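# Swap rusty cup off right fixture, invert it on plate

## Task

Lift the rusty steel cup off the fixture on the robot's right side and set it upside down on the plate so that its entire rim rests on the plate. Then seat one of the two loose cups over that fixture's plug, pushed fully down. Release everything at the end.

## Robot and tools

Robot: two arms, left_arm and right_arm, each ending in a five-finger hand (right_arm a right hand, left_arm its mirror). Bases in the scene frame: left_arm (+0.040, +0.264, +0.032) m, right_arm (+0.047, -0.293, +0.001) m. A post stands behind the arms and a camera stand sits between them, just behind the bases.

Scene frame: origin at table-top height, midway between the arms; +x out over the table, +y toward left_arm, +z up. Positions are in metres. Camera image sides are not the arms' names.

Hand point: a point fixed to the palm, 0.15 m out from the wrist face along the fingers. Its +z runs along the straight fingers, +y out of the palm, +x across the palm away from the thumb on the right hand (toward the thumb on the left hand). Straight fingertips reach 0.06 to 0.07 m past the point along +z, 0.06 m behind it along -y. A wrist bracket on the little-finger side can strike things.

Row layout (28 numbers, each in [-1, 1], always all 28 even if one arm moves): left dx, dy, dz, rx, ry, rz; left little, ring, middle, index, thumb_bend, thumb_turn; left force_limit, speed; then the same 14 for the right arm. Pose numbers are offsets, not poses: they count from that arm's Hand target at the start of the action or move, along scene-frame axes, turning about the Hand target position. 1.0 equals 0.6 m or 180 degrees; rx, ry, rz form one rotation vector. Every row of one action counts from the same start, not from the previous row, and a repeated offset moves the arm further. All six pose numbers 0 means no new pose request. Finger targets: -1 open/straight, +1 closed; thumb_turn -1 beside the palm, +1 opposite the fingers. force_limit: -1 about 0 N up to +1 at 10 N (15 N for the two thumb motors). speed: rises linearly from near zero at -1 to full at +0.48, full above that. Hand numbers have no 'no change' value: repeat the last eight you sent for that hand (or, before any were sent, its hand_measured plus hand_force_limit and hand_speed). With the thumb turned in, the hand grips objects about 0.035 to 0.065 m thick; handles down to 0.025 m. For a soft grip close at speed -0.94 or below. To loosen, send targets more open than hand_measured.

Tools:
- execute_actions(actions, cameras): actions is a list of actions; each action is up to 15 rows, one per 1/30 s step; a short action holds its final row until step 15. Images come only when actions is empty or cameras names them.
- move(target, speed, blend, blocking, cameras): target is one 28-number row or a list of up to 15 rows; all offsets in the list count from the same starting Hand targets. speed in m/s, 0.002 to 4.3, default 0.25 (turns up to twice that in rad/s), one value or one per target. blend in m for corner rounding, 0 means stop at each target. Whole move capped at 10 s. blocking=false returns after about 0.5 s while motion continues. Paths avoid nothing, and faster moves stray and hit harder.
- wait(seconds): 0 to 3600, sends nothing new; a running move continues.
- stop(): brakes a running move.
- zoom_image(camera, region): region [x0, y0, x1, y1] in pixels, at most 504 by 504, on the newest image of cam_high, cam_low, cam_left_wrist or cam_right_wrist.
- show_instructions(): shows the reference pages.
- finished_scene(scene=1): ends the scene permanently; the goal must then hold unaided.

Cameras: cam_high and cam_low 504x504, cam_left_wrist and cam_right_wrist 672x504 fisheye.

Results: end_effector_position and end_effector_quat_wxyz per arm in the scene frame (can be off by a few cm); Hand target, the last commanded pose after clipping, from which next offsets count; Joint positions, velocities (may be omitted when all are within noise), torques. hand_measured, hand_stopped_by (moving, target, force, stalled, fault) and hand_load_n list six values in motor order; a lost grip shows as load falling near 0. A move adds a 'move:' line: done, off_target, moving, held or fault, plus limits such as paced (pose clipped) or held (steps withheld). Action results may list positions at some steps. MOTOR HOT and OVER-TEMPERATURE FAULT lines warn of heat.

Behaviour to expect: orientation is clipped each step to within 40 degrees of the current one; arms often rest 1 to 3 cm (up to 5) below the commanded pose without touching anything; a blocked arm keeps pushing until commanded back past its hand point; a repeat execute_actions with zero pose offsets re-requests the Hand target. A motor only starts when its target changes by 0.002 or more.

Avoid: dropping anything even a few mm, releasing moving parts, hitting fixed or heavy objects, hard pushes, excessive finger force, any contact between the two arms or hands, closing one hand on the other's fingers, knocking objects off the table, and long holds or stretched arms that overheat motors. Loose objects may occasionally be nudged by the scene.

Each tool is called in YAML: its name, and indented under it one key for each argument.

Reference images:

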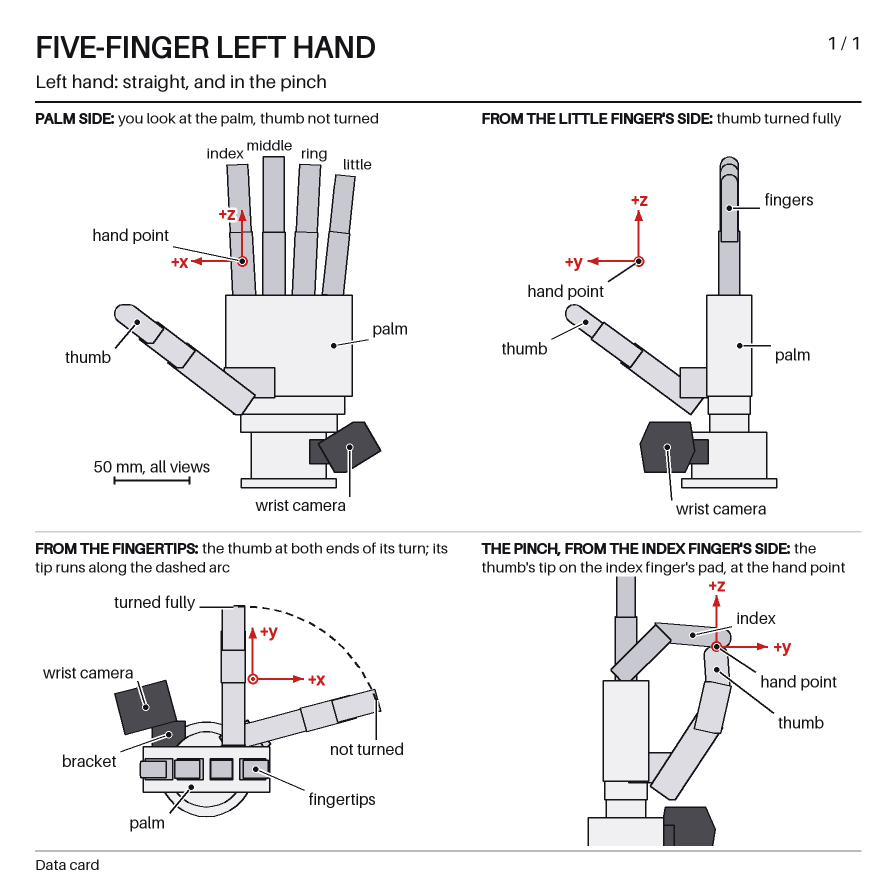

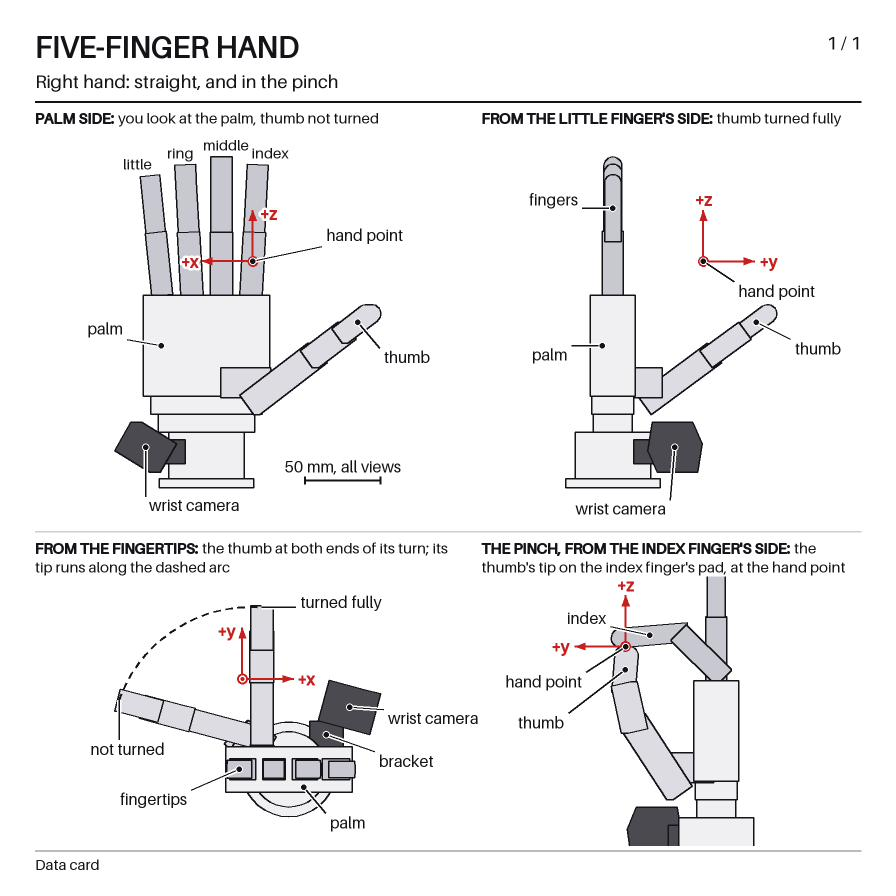

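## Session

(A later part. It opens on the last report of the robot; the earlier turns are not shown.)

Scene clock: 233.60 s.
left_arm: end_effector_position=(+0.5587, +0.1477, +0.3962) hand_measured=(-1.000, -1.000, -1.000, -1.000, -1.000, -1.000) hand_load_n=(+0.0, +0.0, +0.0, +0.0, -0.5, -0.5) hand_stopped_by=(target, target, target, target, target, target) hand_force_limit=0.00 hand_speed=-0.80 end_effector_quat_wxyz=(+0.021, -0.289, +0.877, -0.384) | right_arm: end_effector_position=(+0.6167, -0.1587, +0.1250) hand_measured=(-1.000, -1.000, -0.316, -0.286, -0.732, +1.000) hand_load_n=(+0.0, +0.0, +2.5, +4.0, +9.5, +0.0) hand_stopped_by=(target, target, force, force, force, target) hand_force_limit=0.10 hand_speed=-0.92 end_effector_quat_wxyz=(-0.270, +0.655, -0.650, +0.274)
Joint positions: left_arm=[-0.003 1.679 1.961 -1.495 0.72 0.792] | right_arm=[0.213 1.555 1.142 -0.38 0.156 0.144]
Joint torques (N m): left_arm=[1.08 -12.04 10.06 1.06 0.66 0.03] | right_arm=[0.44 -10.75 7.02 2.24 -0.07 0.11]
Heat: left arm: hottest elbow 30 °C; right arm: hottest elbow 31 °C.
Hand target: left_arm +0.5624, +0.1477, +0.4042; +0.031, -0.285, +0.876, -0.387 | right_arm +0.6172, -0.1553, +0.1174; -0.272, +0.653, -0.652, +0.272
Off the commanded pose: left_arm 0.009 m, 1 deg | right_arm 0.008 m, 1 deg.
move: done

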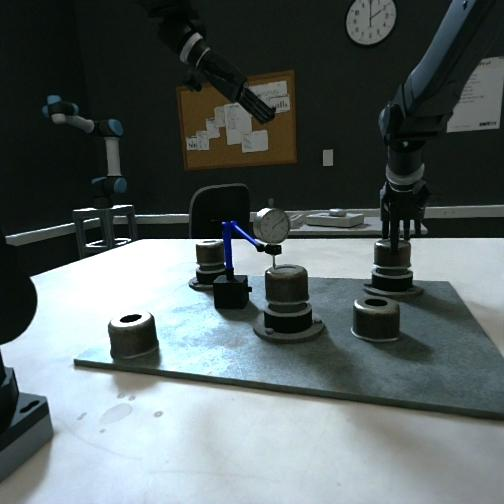

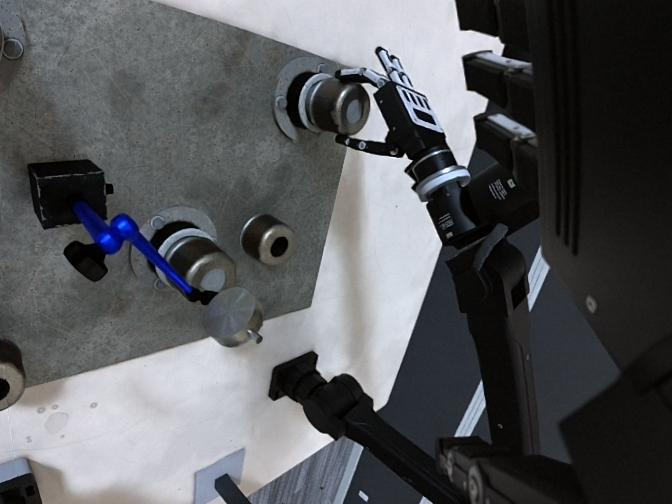

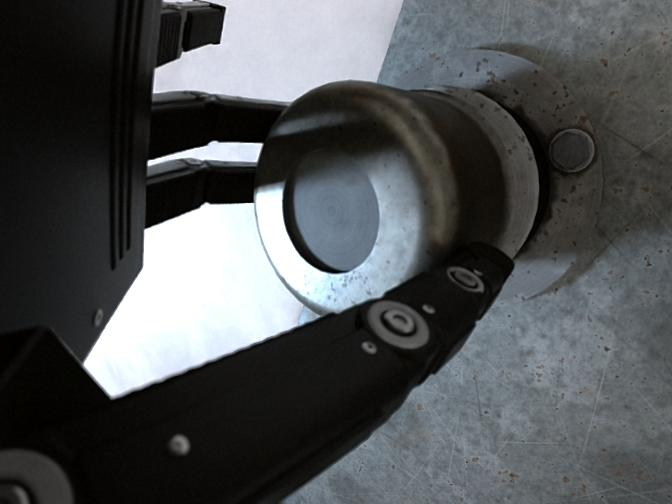

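zoom_image:
  camera: "cam_left_wrist"
  region: [205, 255, 245, 295]

wait:
  seconds: 0.1
  cameras: ["all"]

zoom_image:
  camera: "cam_high"
  region: [200, 210, 270, 290]

zoom_image:
  camera: "cam_high"
  region: [260, 300, 330, 380]

Scaled by 12.600 from the camera's image (finer frame: 960x720).

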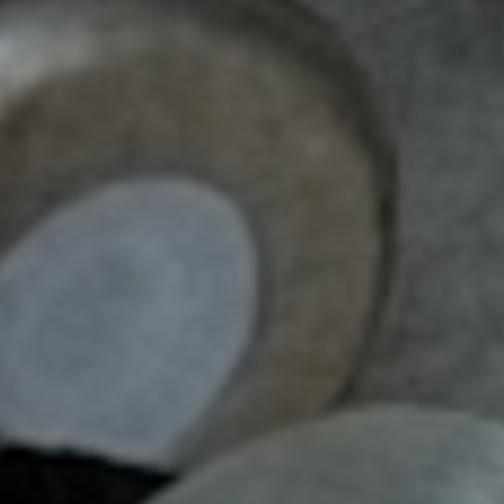

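Scene clock: 235.23 s.
left_arm: end_effector_position=(+0.5587, +0.1477, +0.3962) hand_measured=(-1.000, -1.000, -1.000, -1.000, -1.000, -1.000) hand_load_n=(+0.0, +0.0, +0.0, +0.0, +0.0, +0.0) hand_stopped_by=(target, target, target, target, target, target) hand_force_limit=0.00 hand_speed=-0.80 end_effector_quat_wxyz=(+0.021, -0.289, +0.877, -0.384) | right_arm: end_effector_position=(+0.6167, -0.1587, +0.1252) hand_measured=(-1.000, -1.000, -0.316, -0.286, -0.732, +1.000) hand_load_n=(+0.0, +0.0, +2.5, +4.0, +9.5, +0.0) hand_stopped_by=(target, target, force, force, force, target) hand_force_limit=0.10 hand_speed=-0.92 end_effector_quat_wxyz=(-0.270, +0.655, -0.650, +0.274)
Joint positions: left_arm=[-0.003 1.679 1.961 -1.495 0.72 0.792] | right_arm=[0.213 1.555 1.142 -0.38 0.156 0.144]
Joint torques (N m): left_arm=[1.03 -11.99 10.04 1.06 0.66 0.02] | right_arm=[0.32 -10.99 7.13 2.14 -0.1 0.12]
Heat: left arm: hottest elbow 30 °C; right arm: hottest elbow 31 °C.
Hand target: left_arm +0.5624, +0.1477, +0.4042; +0.031, -0.285, +0.876, -0.387 | right_arm +0.6173, -0.1553, +0.1176; -0.273, +0.653, -0.652, +0.272
Off the commanded pose: left_arm 0.009 m, 1 deg | right_arm 0.008 m, 1 deg.
wait: 0.10 s; at rest from the start

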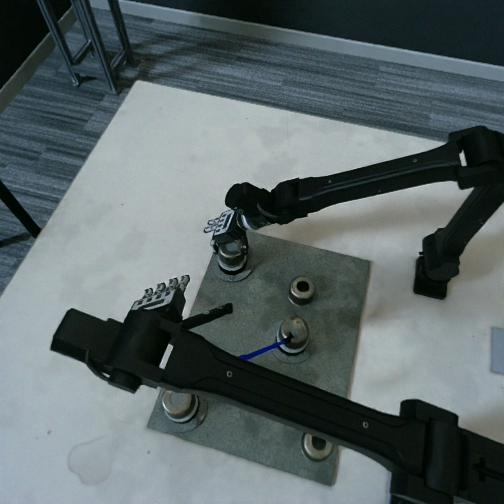

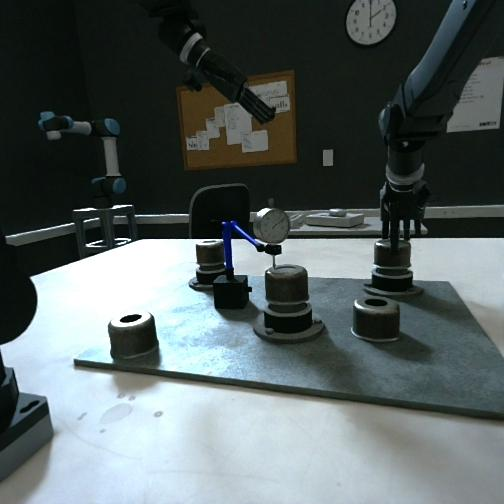

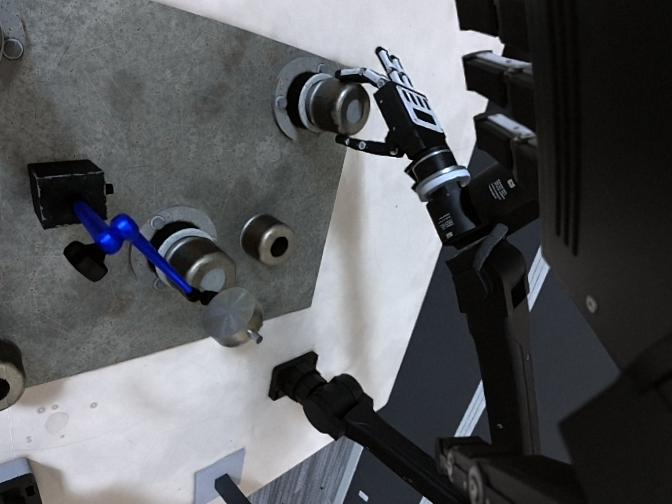

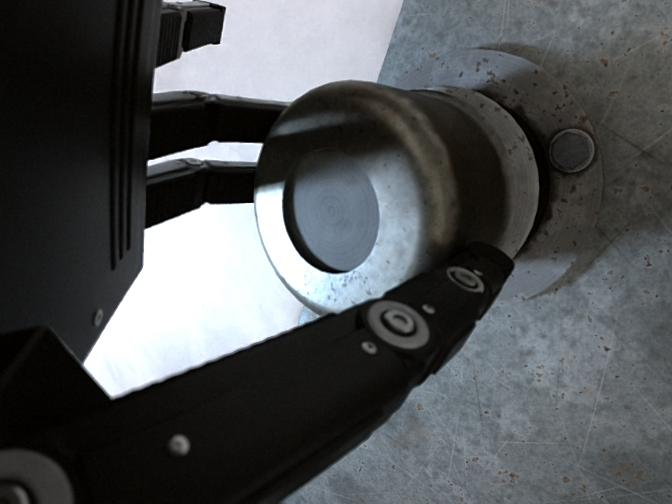

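Scaled by 6.300.

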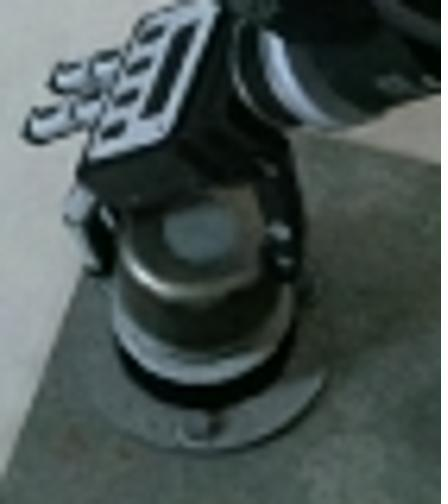

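Scaled by 6.300.

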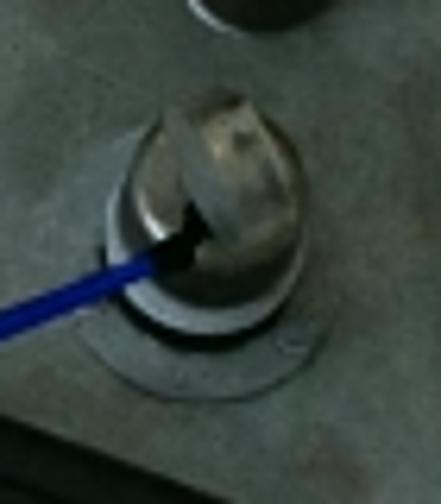

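move:
  target: [0,0,0,0,0,0,-1,-1,-1,-1,-1,-1,0,-0.8,0,0,0,0,0,0,-1,-1,0.1,0.1,-0.742,1,0.1,-0.95]
  cameras: ["cam_right_wrist"]

zoom_image:
  camera: "cam_right_wrist"
  region: [250, 110, 420, 310]

Scene clock: 236.77 s.
left_arm: end_effector_position=(+0.5587, +0.1477, +0.3962) hand_measured=(-1.000, -1.000, -1.000, -1.000, -1.000, -1.000) hand_load_n=(+0.0, -0.5, -0.5, +0.0, +0.0, -0.5) hand_stopped_by=(target, target, target, target, target, target) hand_force_limit=0.00 hand_speed=-0.80 end_effector_quat_wxyz=(+0.021, -0.289, +0.877, -0.384) | right_arm: end_effector_position=(+0.6169, -0.1586, +0.1253) hand_measured=(-1.000, -1.000, -0.316, -0.286, -0.744, +1.000) hand_load_n=(+0.0, +0.0, +2.5, +4.0, +8.5, -0.5) hand_stopped_by=(target, target, force, force, force, target) hand_force_limit=0.10 hand_speed=-0.95 end_effector_quat_wxyz=(-0.270, +0.655, -0.650, +0.275)
Joint positions: left_arm=[-0.003 1.679 1.961 -1.495 0.72 0.792] | right_arm=[0.213 1.555 1.142 -0.379 0.156 0.144]
Joint torques (N m): left_arm=[1.08 -12.1 10.06 1.06 0.66 0.02] | right_arm=[0.15 -10.99 7.05 2.15 -0.09 0.11]
Heat: left arm: hottest elbow 30 °C; right arm: hottest elbow 30 °C.
Hand target: left_arm +0.5624, +0.1477, +0.4042; +0.031, -0.285, +0.876, -0.387 | right_arm +0.6173, -0.1553, +0.1176; -0.273, +0.653, -0.652, +0.272
Off the commanded pose: left_arm 0.009 m, 1 deg | right_arm 0.008 m, 1 deg.
move: done

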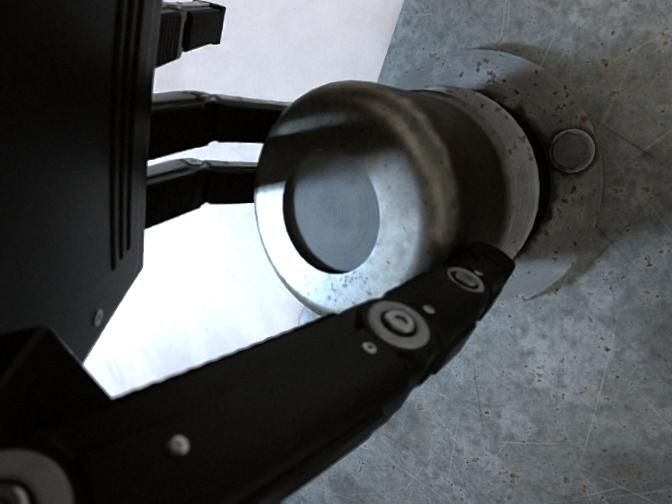

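Scaled by 2.520 from the camera's image (finer frame: 960x720).

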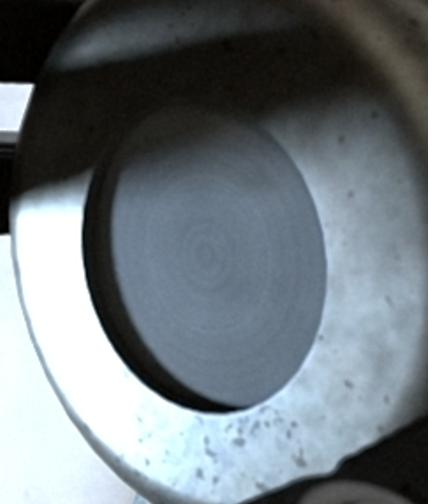

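move:
  target: [0,0,0,0,0,0,-1,-1,-1,-1,-1,-1,0,-0.8,0,0,0,0,0,0,-1,-1,0.1,0.1,-0.756,1,0.1,-0.95]
  cameras: ["cam_right_wrist"]

zoom_image:
  camera: "cam_right_wrist"
  region: [250, 110, 420, 310]

Scene clock: 237.57 s.
left_arm: end_effector_position=(+0.5587, +0.1477, +0.3962) hand_measured=(-1.000, -1.000, -1.000, -1.000, -1.000, -1.000) hand_load_n=(+0.0, -0.5, +0.0, +0.0, +0.0, -0.5) hand_stopped_by=(target, target, target, target, target, target) hand_force_limit=0.00 hand_speed=-0.80 end_effector_quat_wxyz=(+0.021, -0.289, +0.877, -0.384) | right_arm: end_effector_position=(+0.6171, -0.1586, +0.1254) hand_measured=(-1.000, -1.000, -0.316, -0.286, -0.760, +1.000) hand_load_n=(+0.0, +0.0, +2.0, +3.5, +7.0, -0.5) hand_stopped_by=(target, target, force, force, target, target) hand_force_limit=0.10 hand_speed=-0.95 end_effector_quat_wxyz=(-0.271, +0.655, -0.650, +0.275)
Joint positions: left_arm=[-0.003 1.679 1.961 -1.495 0.72 0.792] | right_arm=[0.213 1.555 1.142 -0.378 0.156 0.144]
Joint torques (N m): left_arm=[1.08 -12.04 10.04 1.07 0.66 0.03] | right_arm=[0.32 -10.64 7.16 2.29 -0.02 0.09]
Heat: left arm: hottest elbow 30 °C; right arm: hottest elbow 30 °C.
Hand target: left_arm +0.5624, +0.1477, +0.4042; +0.031, -0.285, +0.876, -0.387 | right_arm +0.6172, -0.1553, +0.1176; -0.273, +0.653, -0.652, +0.272
Off the commanded pose: left_arm 0.009 m, 1 deg | right_arm 0.009 m, 1 deg.
move: done

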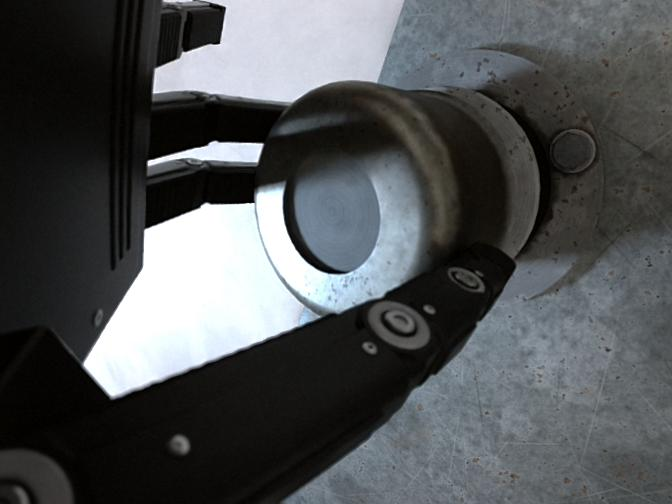

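Scaled by 2.520 from the camera's image (finer frame: 960x720).

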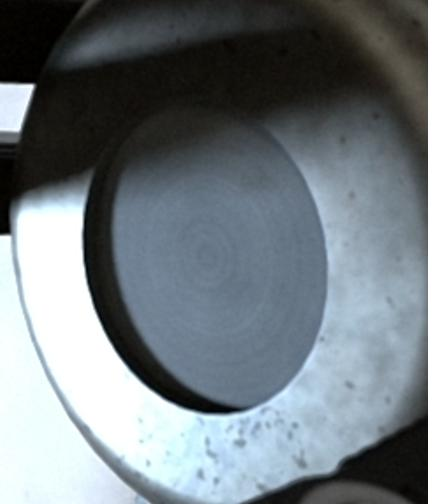

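move:
  target: [0,0,0,0,0,0,-1,-1,-1,-1,-1,-1,0,-0.8,0,0,0.01,0,0,0,-1,-1,0.1,0.1,-0.756,1,0.1,-0.95]
  speed: 0.03
  cameras: ["cam_right_wrist"]

zoom_image:
  camera: "cam_right_wrist"
  region: [250, 110, 420, 310]

Scene clock: 238.73 s.
left_arm: end_effector_position=(+0.5587, +0.1477, +0.3962) hand_measured=(-1.000, -1.000, -1.000, -1.000, -1.000, -1.000) hand_load_n=(+0.0, -0.5, +0.0, +0.0, +0.0, +0.0) hand_stopped_by=(target, target, target, target, target, target) hand_force_limit=0.00 hand_speed=-0.80 end_effector_quat_wxyz=(+0.021, -0.289, +0.877, -0.384) | right_arm: end_effector_position=(+0.6171, -0.1586, +0.1254) hand_measured=(-1.000, -1.000, -0.316, -0.286, -0.760, +1.000) hand_load_n=(+0.0, +0.0, +2.0, +3.5, +7.0, -0.5) hand_stopped_by=(target, target, force, force, target, target) hand_force_limit=0.10 hand_speed=-0.95 end_effector_quat_wxyz=(-0.271, +0.655, -0.650, +0.275)
Joint positions: left_arm=[-0.003 1.679 1.961 -1.495 0.72 0.792] | right_arm=[0.213 1.555 1.142 -0.378 0.156 0.144]
Joint torques (N m): left_arm=[1.08 -11.99 10.06 1.07 0.66 0.03] | right_arm=[0.67 -11.58 7.64 1.43 -0.08 0.07]
Heat: left arm: hottest elbow 30 °C; right arm: hottest elbow 30 °C.
Hand target: left_arm +0.5624, +0.1477, +0.4042; +0.031, -0.285, +0.876, -0.387 | right_arm +0.6172, -0.1553, +0.1236; -0.273, +0.653, -0.652, +0.272
Off the commanded pose: left_arm 0.009 m, 1 deg | right_arm 0.004 m, 1 deg.
move: done

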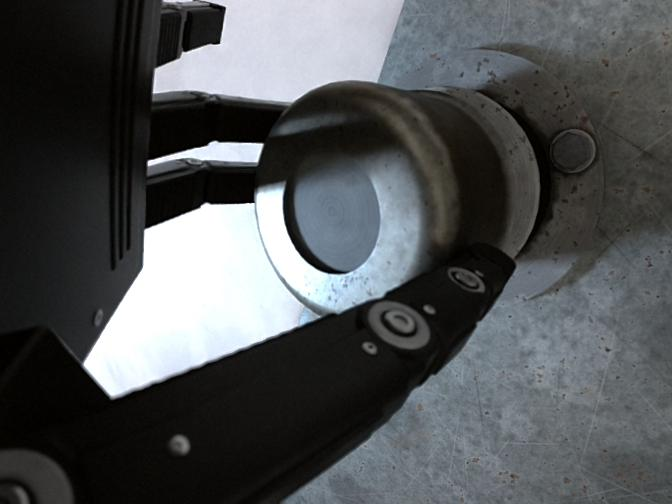

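Scaled by 2.520 from the camera's image (finer frame: 960x720).

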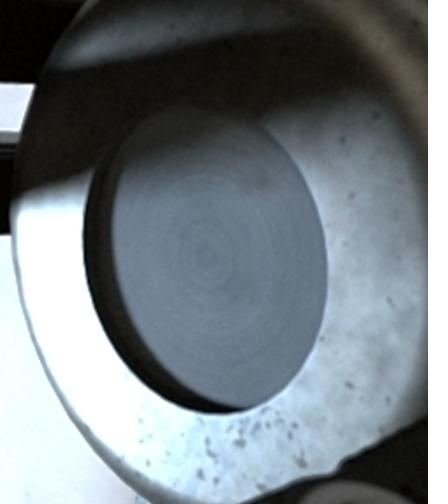

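move:
  target: [0,0,0,0,0,0,-1,-1,-1,-1,-1,-1,0,-0.8,0,0,0,0,0,0,-1,-1,-0.34,-0.31,-0.78,1,0.1,-0.95]
  cameras: ["cam_right_wrist"]

zoom_image:
  camera: "cam_right_wrist"
  region: [250, 110, 420, 310]

Scene clock: 239.60 s.
left_arm: end_effector_position=(+0.5587, +0.1477, +0.3962) hand_measured=(-1.000, -1.000, -1.000, -1.000, -1.000, -1.000) hand_load_n=(+0.0, +0.0, +0.0, +0.0, +0.0, +0.0) hand_stopped_by=(target, target, target, target, target, target) hand_force_limit=0.00 hand_speed=-0.80 end_effector_quat_wxyz=(+0.021, -0.289, +0.877, -0.384) | right_arm: end_effector_position=(+0.6168, -0.1587, +0.1251) hand_measured=(-1.000, -1.000, -0.340, -0.310, -0.780, +1.000) hand_load_n=(+0.0, +0.0, +0.0, +1.0, +2.5, -0.5) hand_stopped_by=(target, target, target, target, target, target) hand_force_limit=0.10 hand_speed=-0.95 end_effector_quat_wxyz=(-0.270, +0.655, -0.650, +0.275)
Joint positions: left_arm=[-0.003 1.679 1.961 -1.495 0.72 0.792] | right_arm=[0.213 1.555 1.141 -0.378 0.156 0.144]
Joint torques (N m): left_arm=[1.08 -11.99 10.06 1.07 0.66 0.03] | right_arm=[0.38 -10.93 7.87 1.5 -0.09 0.1]
Heat: left arm: hottest elbow 30 °C; right arm: hottest elbow 30 °C.
Hand target: left_arm +0.5624, +0.1477, +0.4042; +0.031, -0.285, +0.876, -0.387 | right_arm +0.6172, -0.1553, +0.1234; -0.272, +0.653, -0.652, +0.272
Off the commanded pose: left_arm 0.009 m, 1 deg | right_arm 0.004 m, 1 deg.
move: done

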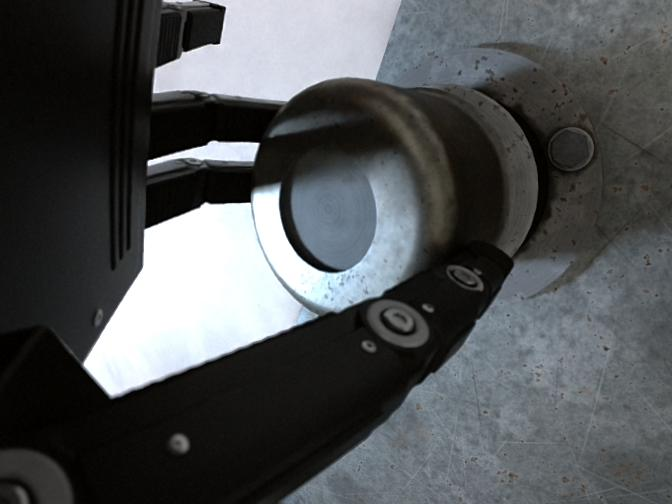

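Scaled by 2.520 from the camera's image (finer frame: 960x720).

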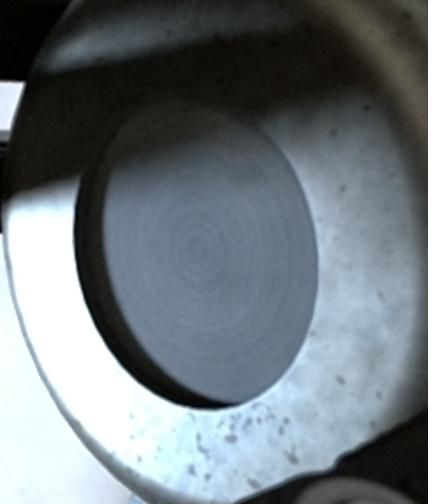

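move:
  target: [0,0,0,0,0,0,-1,-1,-1,-1,-1,-1,0,-0.8,0,0,0,0,0,0,-1,-1,-0.40,-0.38,-0.83,1,0.1,-0.93]
  cameras: ["cam_right_wrist","cam_left_wrist","cam_low"]

zoom_image:
  camera: "cam_right_wrist"
  region: [250, 110, 420, 310]

zoom_image:
  camera: "cam_left_wrist"
  region: [260, 40, 400, 145]

Scene clock: 240.80 s.
left_arm: end_effector_position=(+0.5587, +0.1477, +0.3962) hand_measured=(-1.000, -1.000, -1.000, -1.000, -1.000, -1.000) hand_load_n=(+0.0, +0.0, +0.0, +0.0, +0.0, +0.0) hand_stopped_by=(target, target, target, target, target, target) hand_force_limit=0.00 hand_speed=-0.80 end_effector_quat_wxyz=(+0.021, -0.289, +0.877, -0.384) | right_arm: end_effector_position=(+0.6162, -0.1588, +0.1243) hand_measured=(-1.000, -1.000, -0.400, -0.380, -0.830, +1.000) hand_load_n=(+0.0, +0.0, +0.0, +0.0, +0.0, +0.0) hand_stopped_by=(target, target, target, target, target, target) hand_force_limit=0.10 hand_speed=-0.93 end_effector_quat_wxyz=(-0.270, +0.655, -0.650, +0.274)
Joint positions: left_arm=[-0.003 1.679 1.961 -1.495 0.72 0.792] | right_arm=[0.213 1.555 1.14 -0.378 0.156 0.145]
Joint torques (N m): left_arm=[1.14 -12.04 10.04 1.07 0.66 0.02] | right_arm=[0.26 -11.34 8.05 1.31 -0.06 0.12]
Heat: left arm: hottest elbow 30 °C; right arm: hottest elbow 30 °C.
Hand target: left_arm +0.5624, +0.1477, +0.4042; +0.031, -0.285, +0.876, -0.387 | right_arm +0.6172, -0.1553, +0.1233; -0.272, +0.653, -0.652, +0.272
Off the commanded pose: left_arm 0.009 m, 1 deg | right_arm 0.004 m, 1 deg.
move: done
Images, in order (width x height): cam_low 504x504, cam_left_wrist 672x504, cam_right_wrist 672x504.

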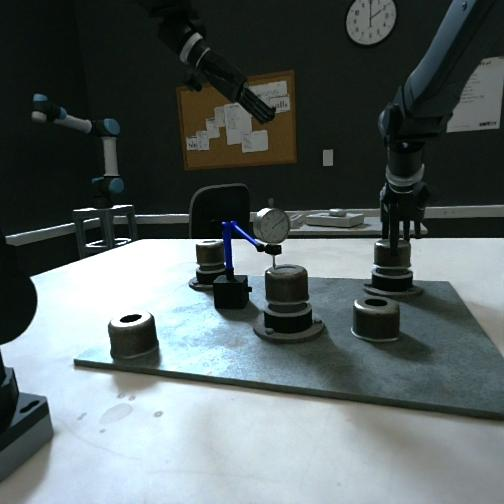

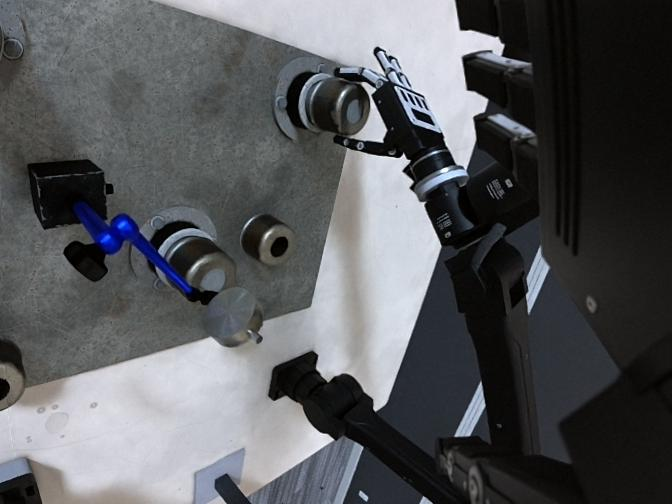

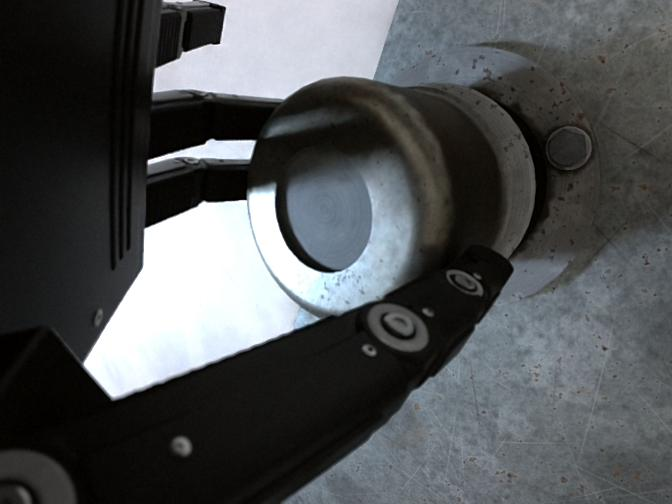

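Scaled by 2.520 from the camera's image (finer frame: 960x720).

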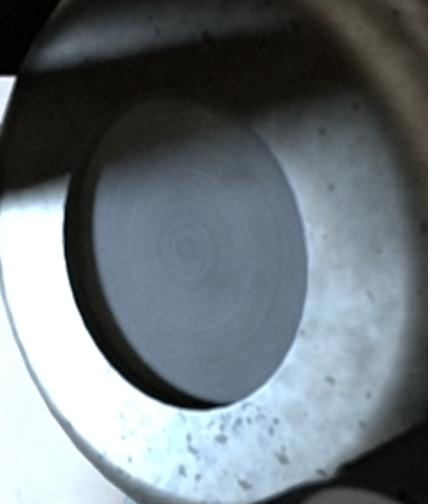

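Scaled by 3.600 from the camera's image (finer frame: 960x720).

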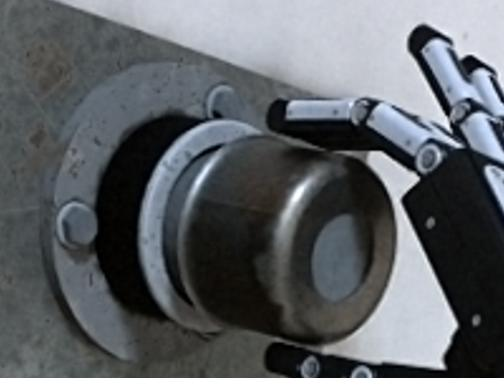

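move:
  target:
    - [0,0,0,0,0,0,-1,-1,-1,-1,-1,-1,0,-0.8,0,0,0,0,0,0,-1,-1,-0.6,-0.6,-1,1,0.1,-0.9]
    - [0,0,0,0,0,0,-1,-1,-1,-1,-1,-1,0,-0.8,0.0001,0,0.0001,0,0,0,-1,-1,-1,-1,-1,1,0.1,-0.8]
  cameras: ["cam_right_wrist"]

move:
  target: [0,0,0,0,0,0,-1,-1,-1,-1,-1,-1,0,-0.8,0.02,0,0.12,0,0,0,-1,-1,-1,-1,-1,1,0.1,-0.8]
  speed: 0.1
  cameras: ["all"]

Scene clock: 245.80 s.
left_arm: end_effector_position=(+0.5587, +0.1477, +0.3962) hand_measured=(-1.000, -1.000, -1.000, -1.000, -1.000, -1.000) hand_load_n=(+0.0, +0.0, +0.0, +0.0, +0.0, -0.5) hand_stopped_by=(target, target, target, target, target, target) hand_force_limit=0.00 hand_speed=-0.80 end_effector_quat_wxyz=(+0.021, -0.289, +0.877, -0.384) | right_arm: end_effector_position=(+0.6162, -0.1588, +0.1243) hand_measured=(-1.000, -1.000, -1.000, -1.000, -1.000, +1.000) hand_load_n=(+0.0, -0.5, +0.0, +0.0, +0.0, +0.0) hand_stopped_by=(target, target, target, target, target, target) hand_force_limit=0.10 hand_speed=-0.80 end_effector_quat_wxyz=(-0.270, +0.655, -0.650, +0.274)
Joint positions: left_arm=[-0.003 1.679 1.961 -1.495 0.72 0.792] | right_arm=[0.213 1.555 1.14 -0.378 0.156 0.145]
Joint torques (N m): left_arm=[1.08 -12.1 10.06 1.06 0.66 0.02] | right_arm=[0.85 -11.11 7.97 1.42 -0.07 0.12]
Heat: left arm: hottest elbow 31 °C; right arm: hottest elbow 30 °C.
Hand target: left_arm +0.5624, +0.1477, +0.4042; +0.031, -0.285, +0.876, -0.387 | right_arm +0.6172, -0.1553, +0.1234; -0.272, +0.653, -0.652, +0.272
Off the commanded pose: left_arm 0.009 m, 1 deg | right_arm 0.004 m, 1 deg.
move: done

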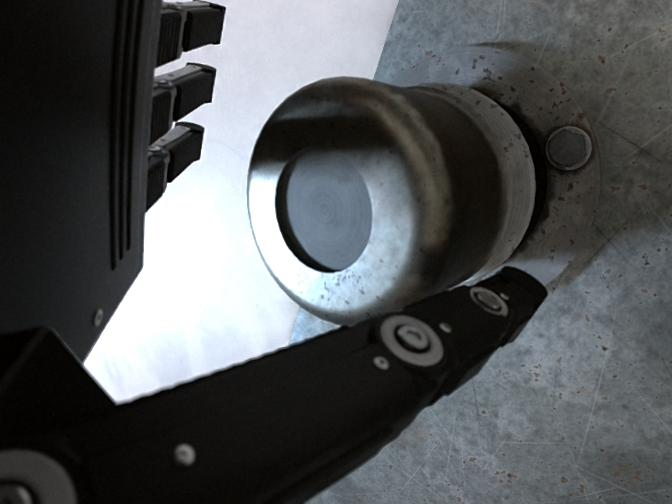

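Scene clock: 247.20 s.
left_arm: end_effector_position=(+0.5587, +0.1477, +0.3962) hand_measured=(-1.000, -1.000, -1.000, -1.000, -1.000, -1.000) hand_load_n=(+0.0, +0.0, +0.0, +0.0, +0.5, -0.5) hand_stopped_by=(target, target, target, target, target, target) hand_force_limit=0.00 hand_speed=-0.80 end_effector_quat_wxyz=(+0.021, -0.289, +0.877, -0.384) | right_arm: end_effector_position=(+0.6139, -0.1587, +0.1651) hand_measured=(-1.000, -1.000, -1.000, -1.000, -1.000, +1.000) hand_load_n=(+0.0, +0.0, +0.0, +0.0, +0.0, +0.0) hand_stopped_by=(target, target, target, target, target, target) hand_force_limit=0.10 hand_speed=-0.80 end_effector_quat_wxyz=(-0.251, +0.664, -0.655, +0.260)
Joint positions: left_arm=[-0.003 1.679 1.961 -1.495 0.72 0.792] | right_arm=[0.213 1.535 1.251 -0.559 0.153 0.145]
Joint torques (N m): left_arm=[1.08 -12.04 10.06 1.06 0.66 0.02] | right_arm=[-0.21 -12.22 11.96 0.73 -0.13 0.05]
Heat: left arm: hottest elbow 31 °C; right arm: hottest elbow 30 °C.
Hand target: left_arm +0.5624, +0.1477, +0.4042; +0.031, -0.285, +0.876, -0.387 | right_arm +0.6293, -0.1552, +0.1955; -0.273, +0.653, -0.652, +0.272
Off the commanded pose: left_arm 0.009 m, 1 deg | right_arm 0.034 m, 3 deg.
move: off_target (right_arm)

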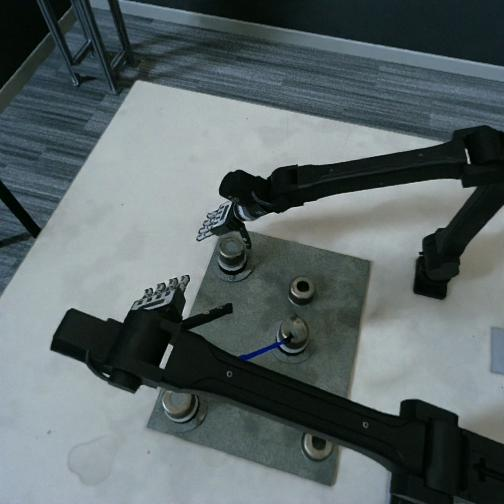

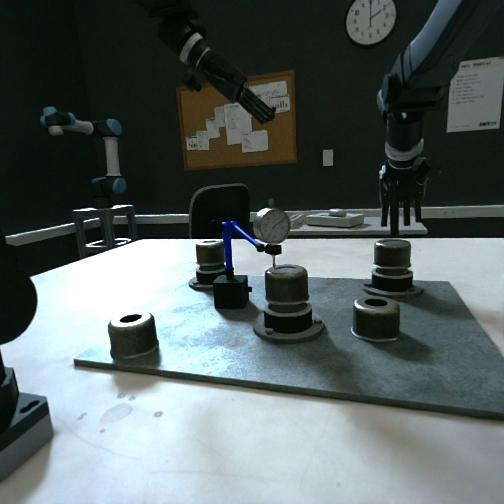

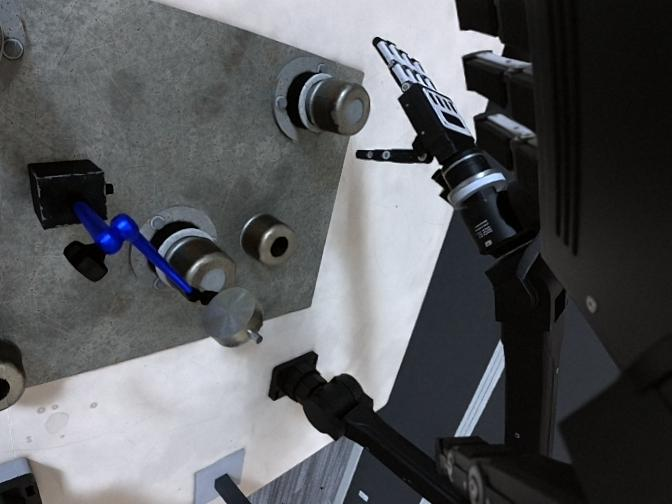

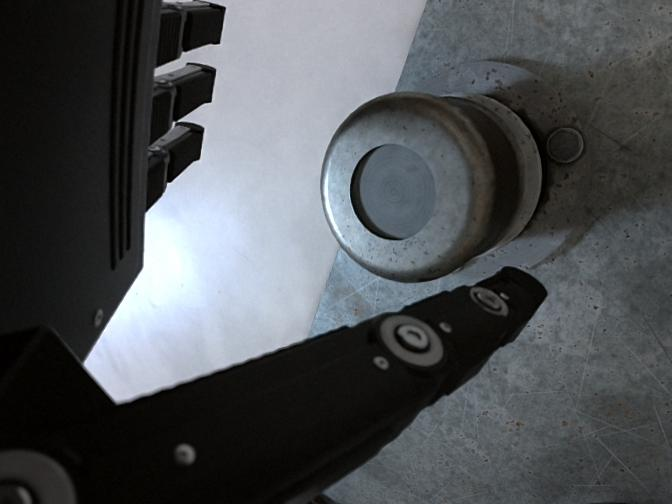

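zoom_image:
  camera: "cam_right_wrist"
  region: [300, 70, 580, 300]

zoom_image:
  camera: "cam_left_wrist"
  region: [260, 40, 400, 145]

zoom_image:
  camera: "cam_low"
  region: [345, 225, 435, 315]

Scaled by 1.800 from the camera's image (finer frame: 960x720).

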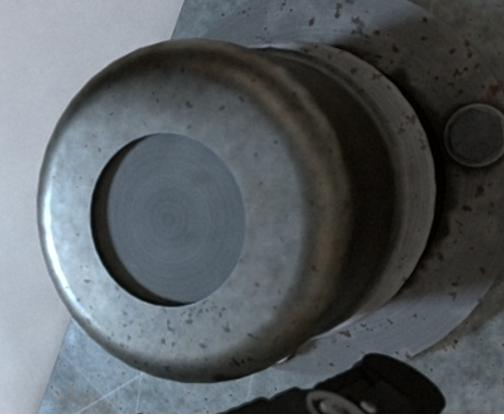

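Scaled by 3.600 from the camera's image (finer frame: 960x720).

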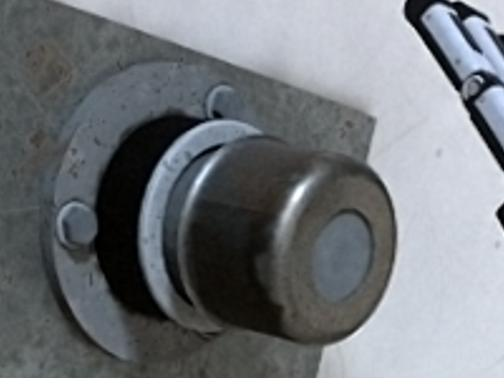

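Scaled by 5.600.

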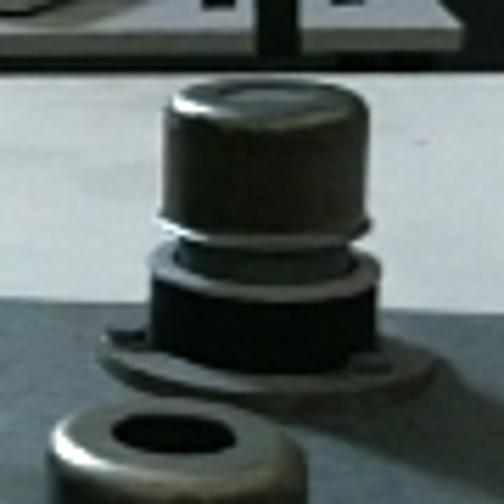

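zoom_image:
  camera: "cam_low"
  region: [170, 225, 260, 315]

zoom_image:
  camera: "cam_low"
  region: [90, 280, 190, 380]

zoom_image:
  camera: "cam_low"
  region: [330, 270, 430, 370]

Scaled by 5.600.

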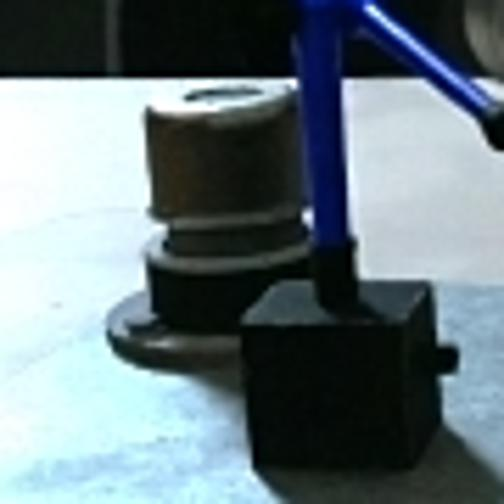

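Scaled by 5.040.

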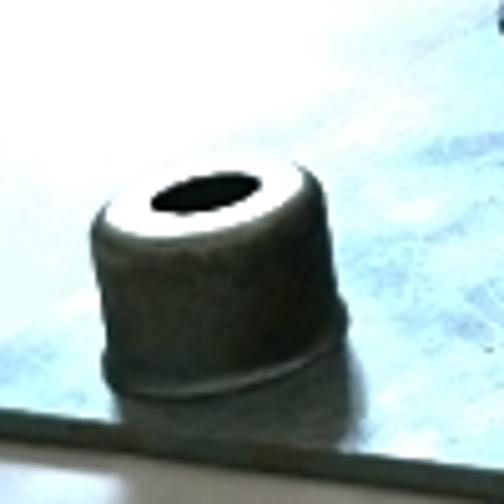

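Scaled by 5.040.

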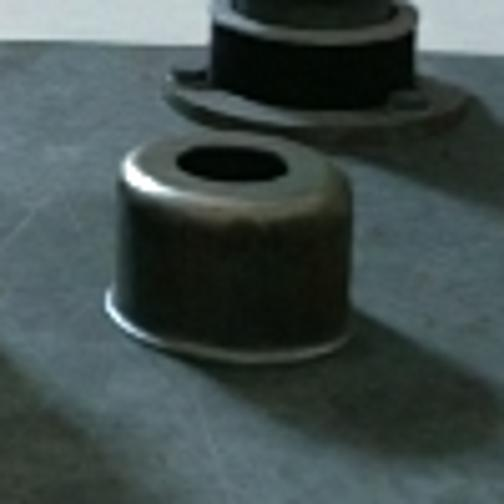

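zoom_image:
  camera: "cam_high"
  region: [280, 410, 360, 490]

zoom_image:
  camera: "cam_low"
  region: [60, 230, 340, 410]

Scaled by 6.300.

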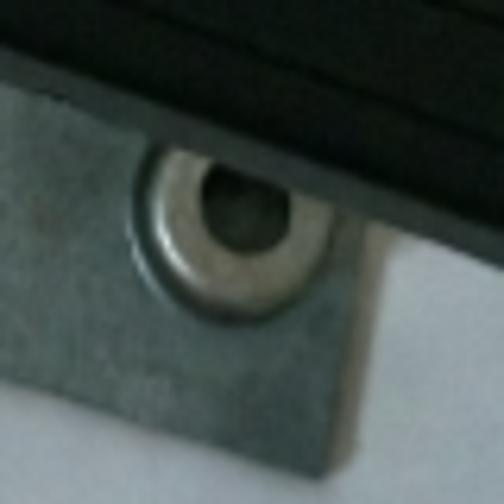

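Scaled by 1.800.

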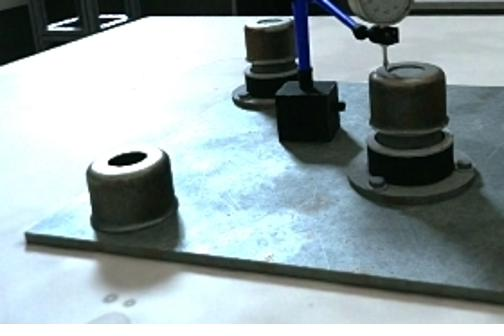

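zoom_image:
  camera: "cam_low"
  region: [370, 232, 415, 277]

zoom_image:
  camera: "cam_low"
  region: [262, 258, 312, 308]

Scaled by 11.200.

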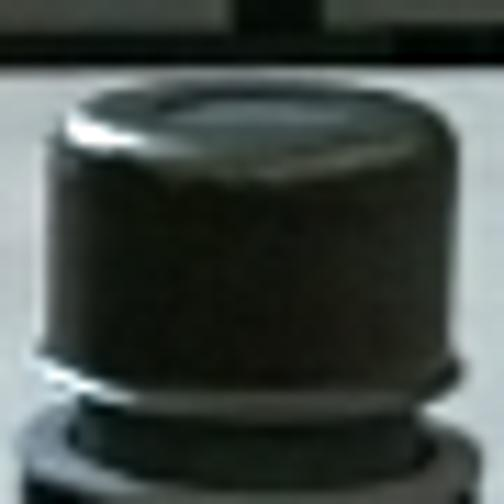

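Scaled by 10.080.

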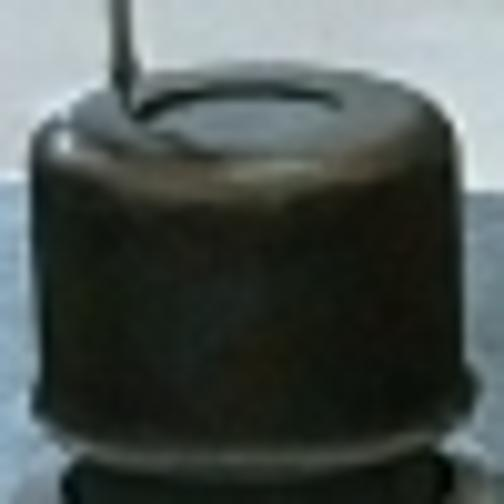

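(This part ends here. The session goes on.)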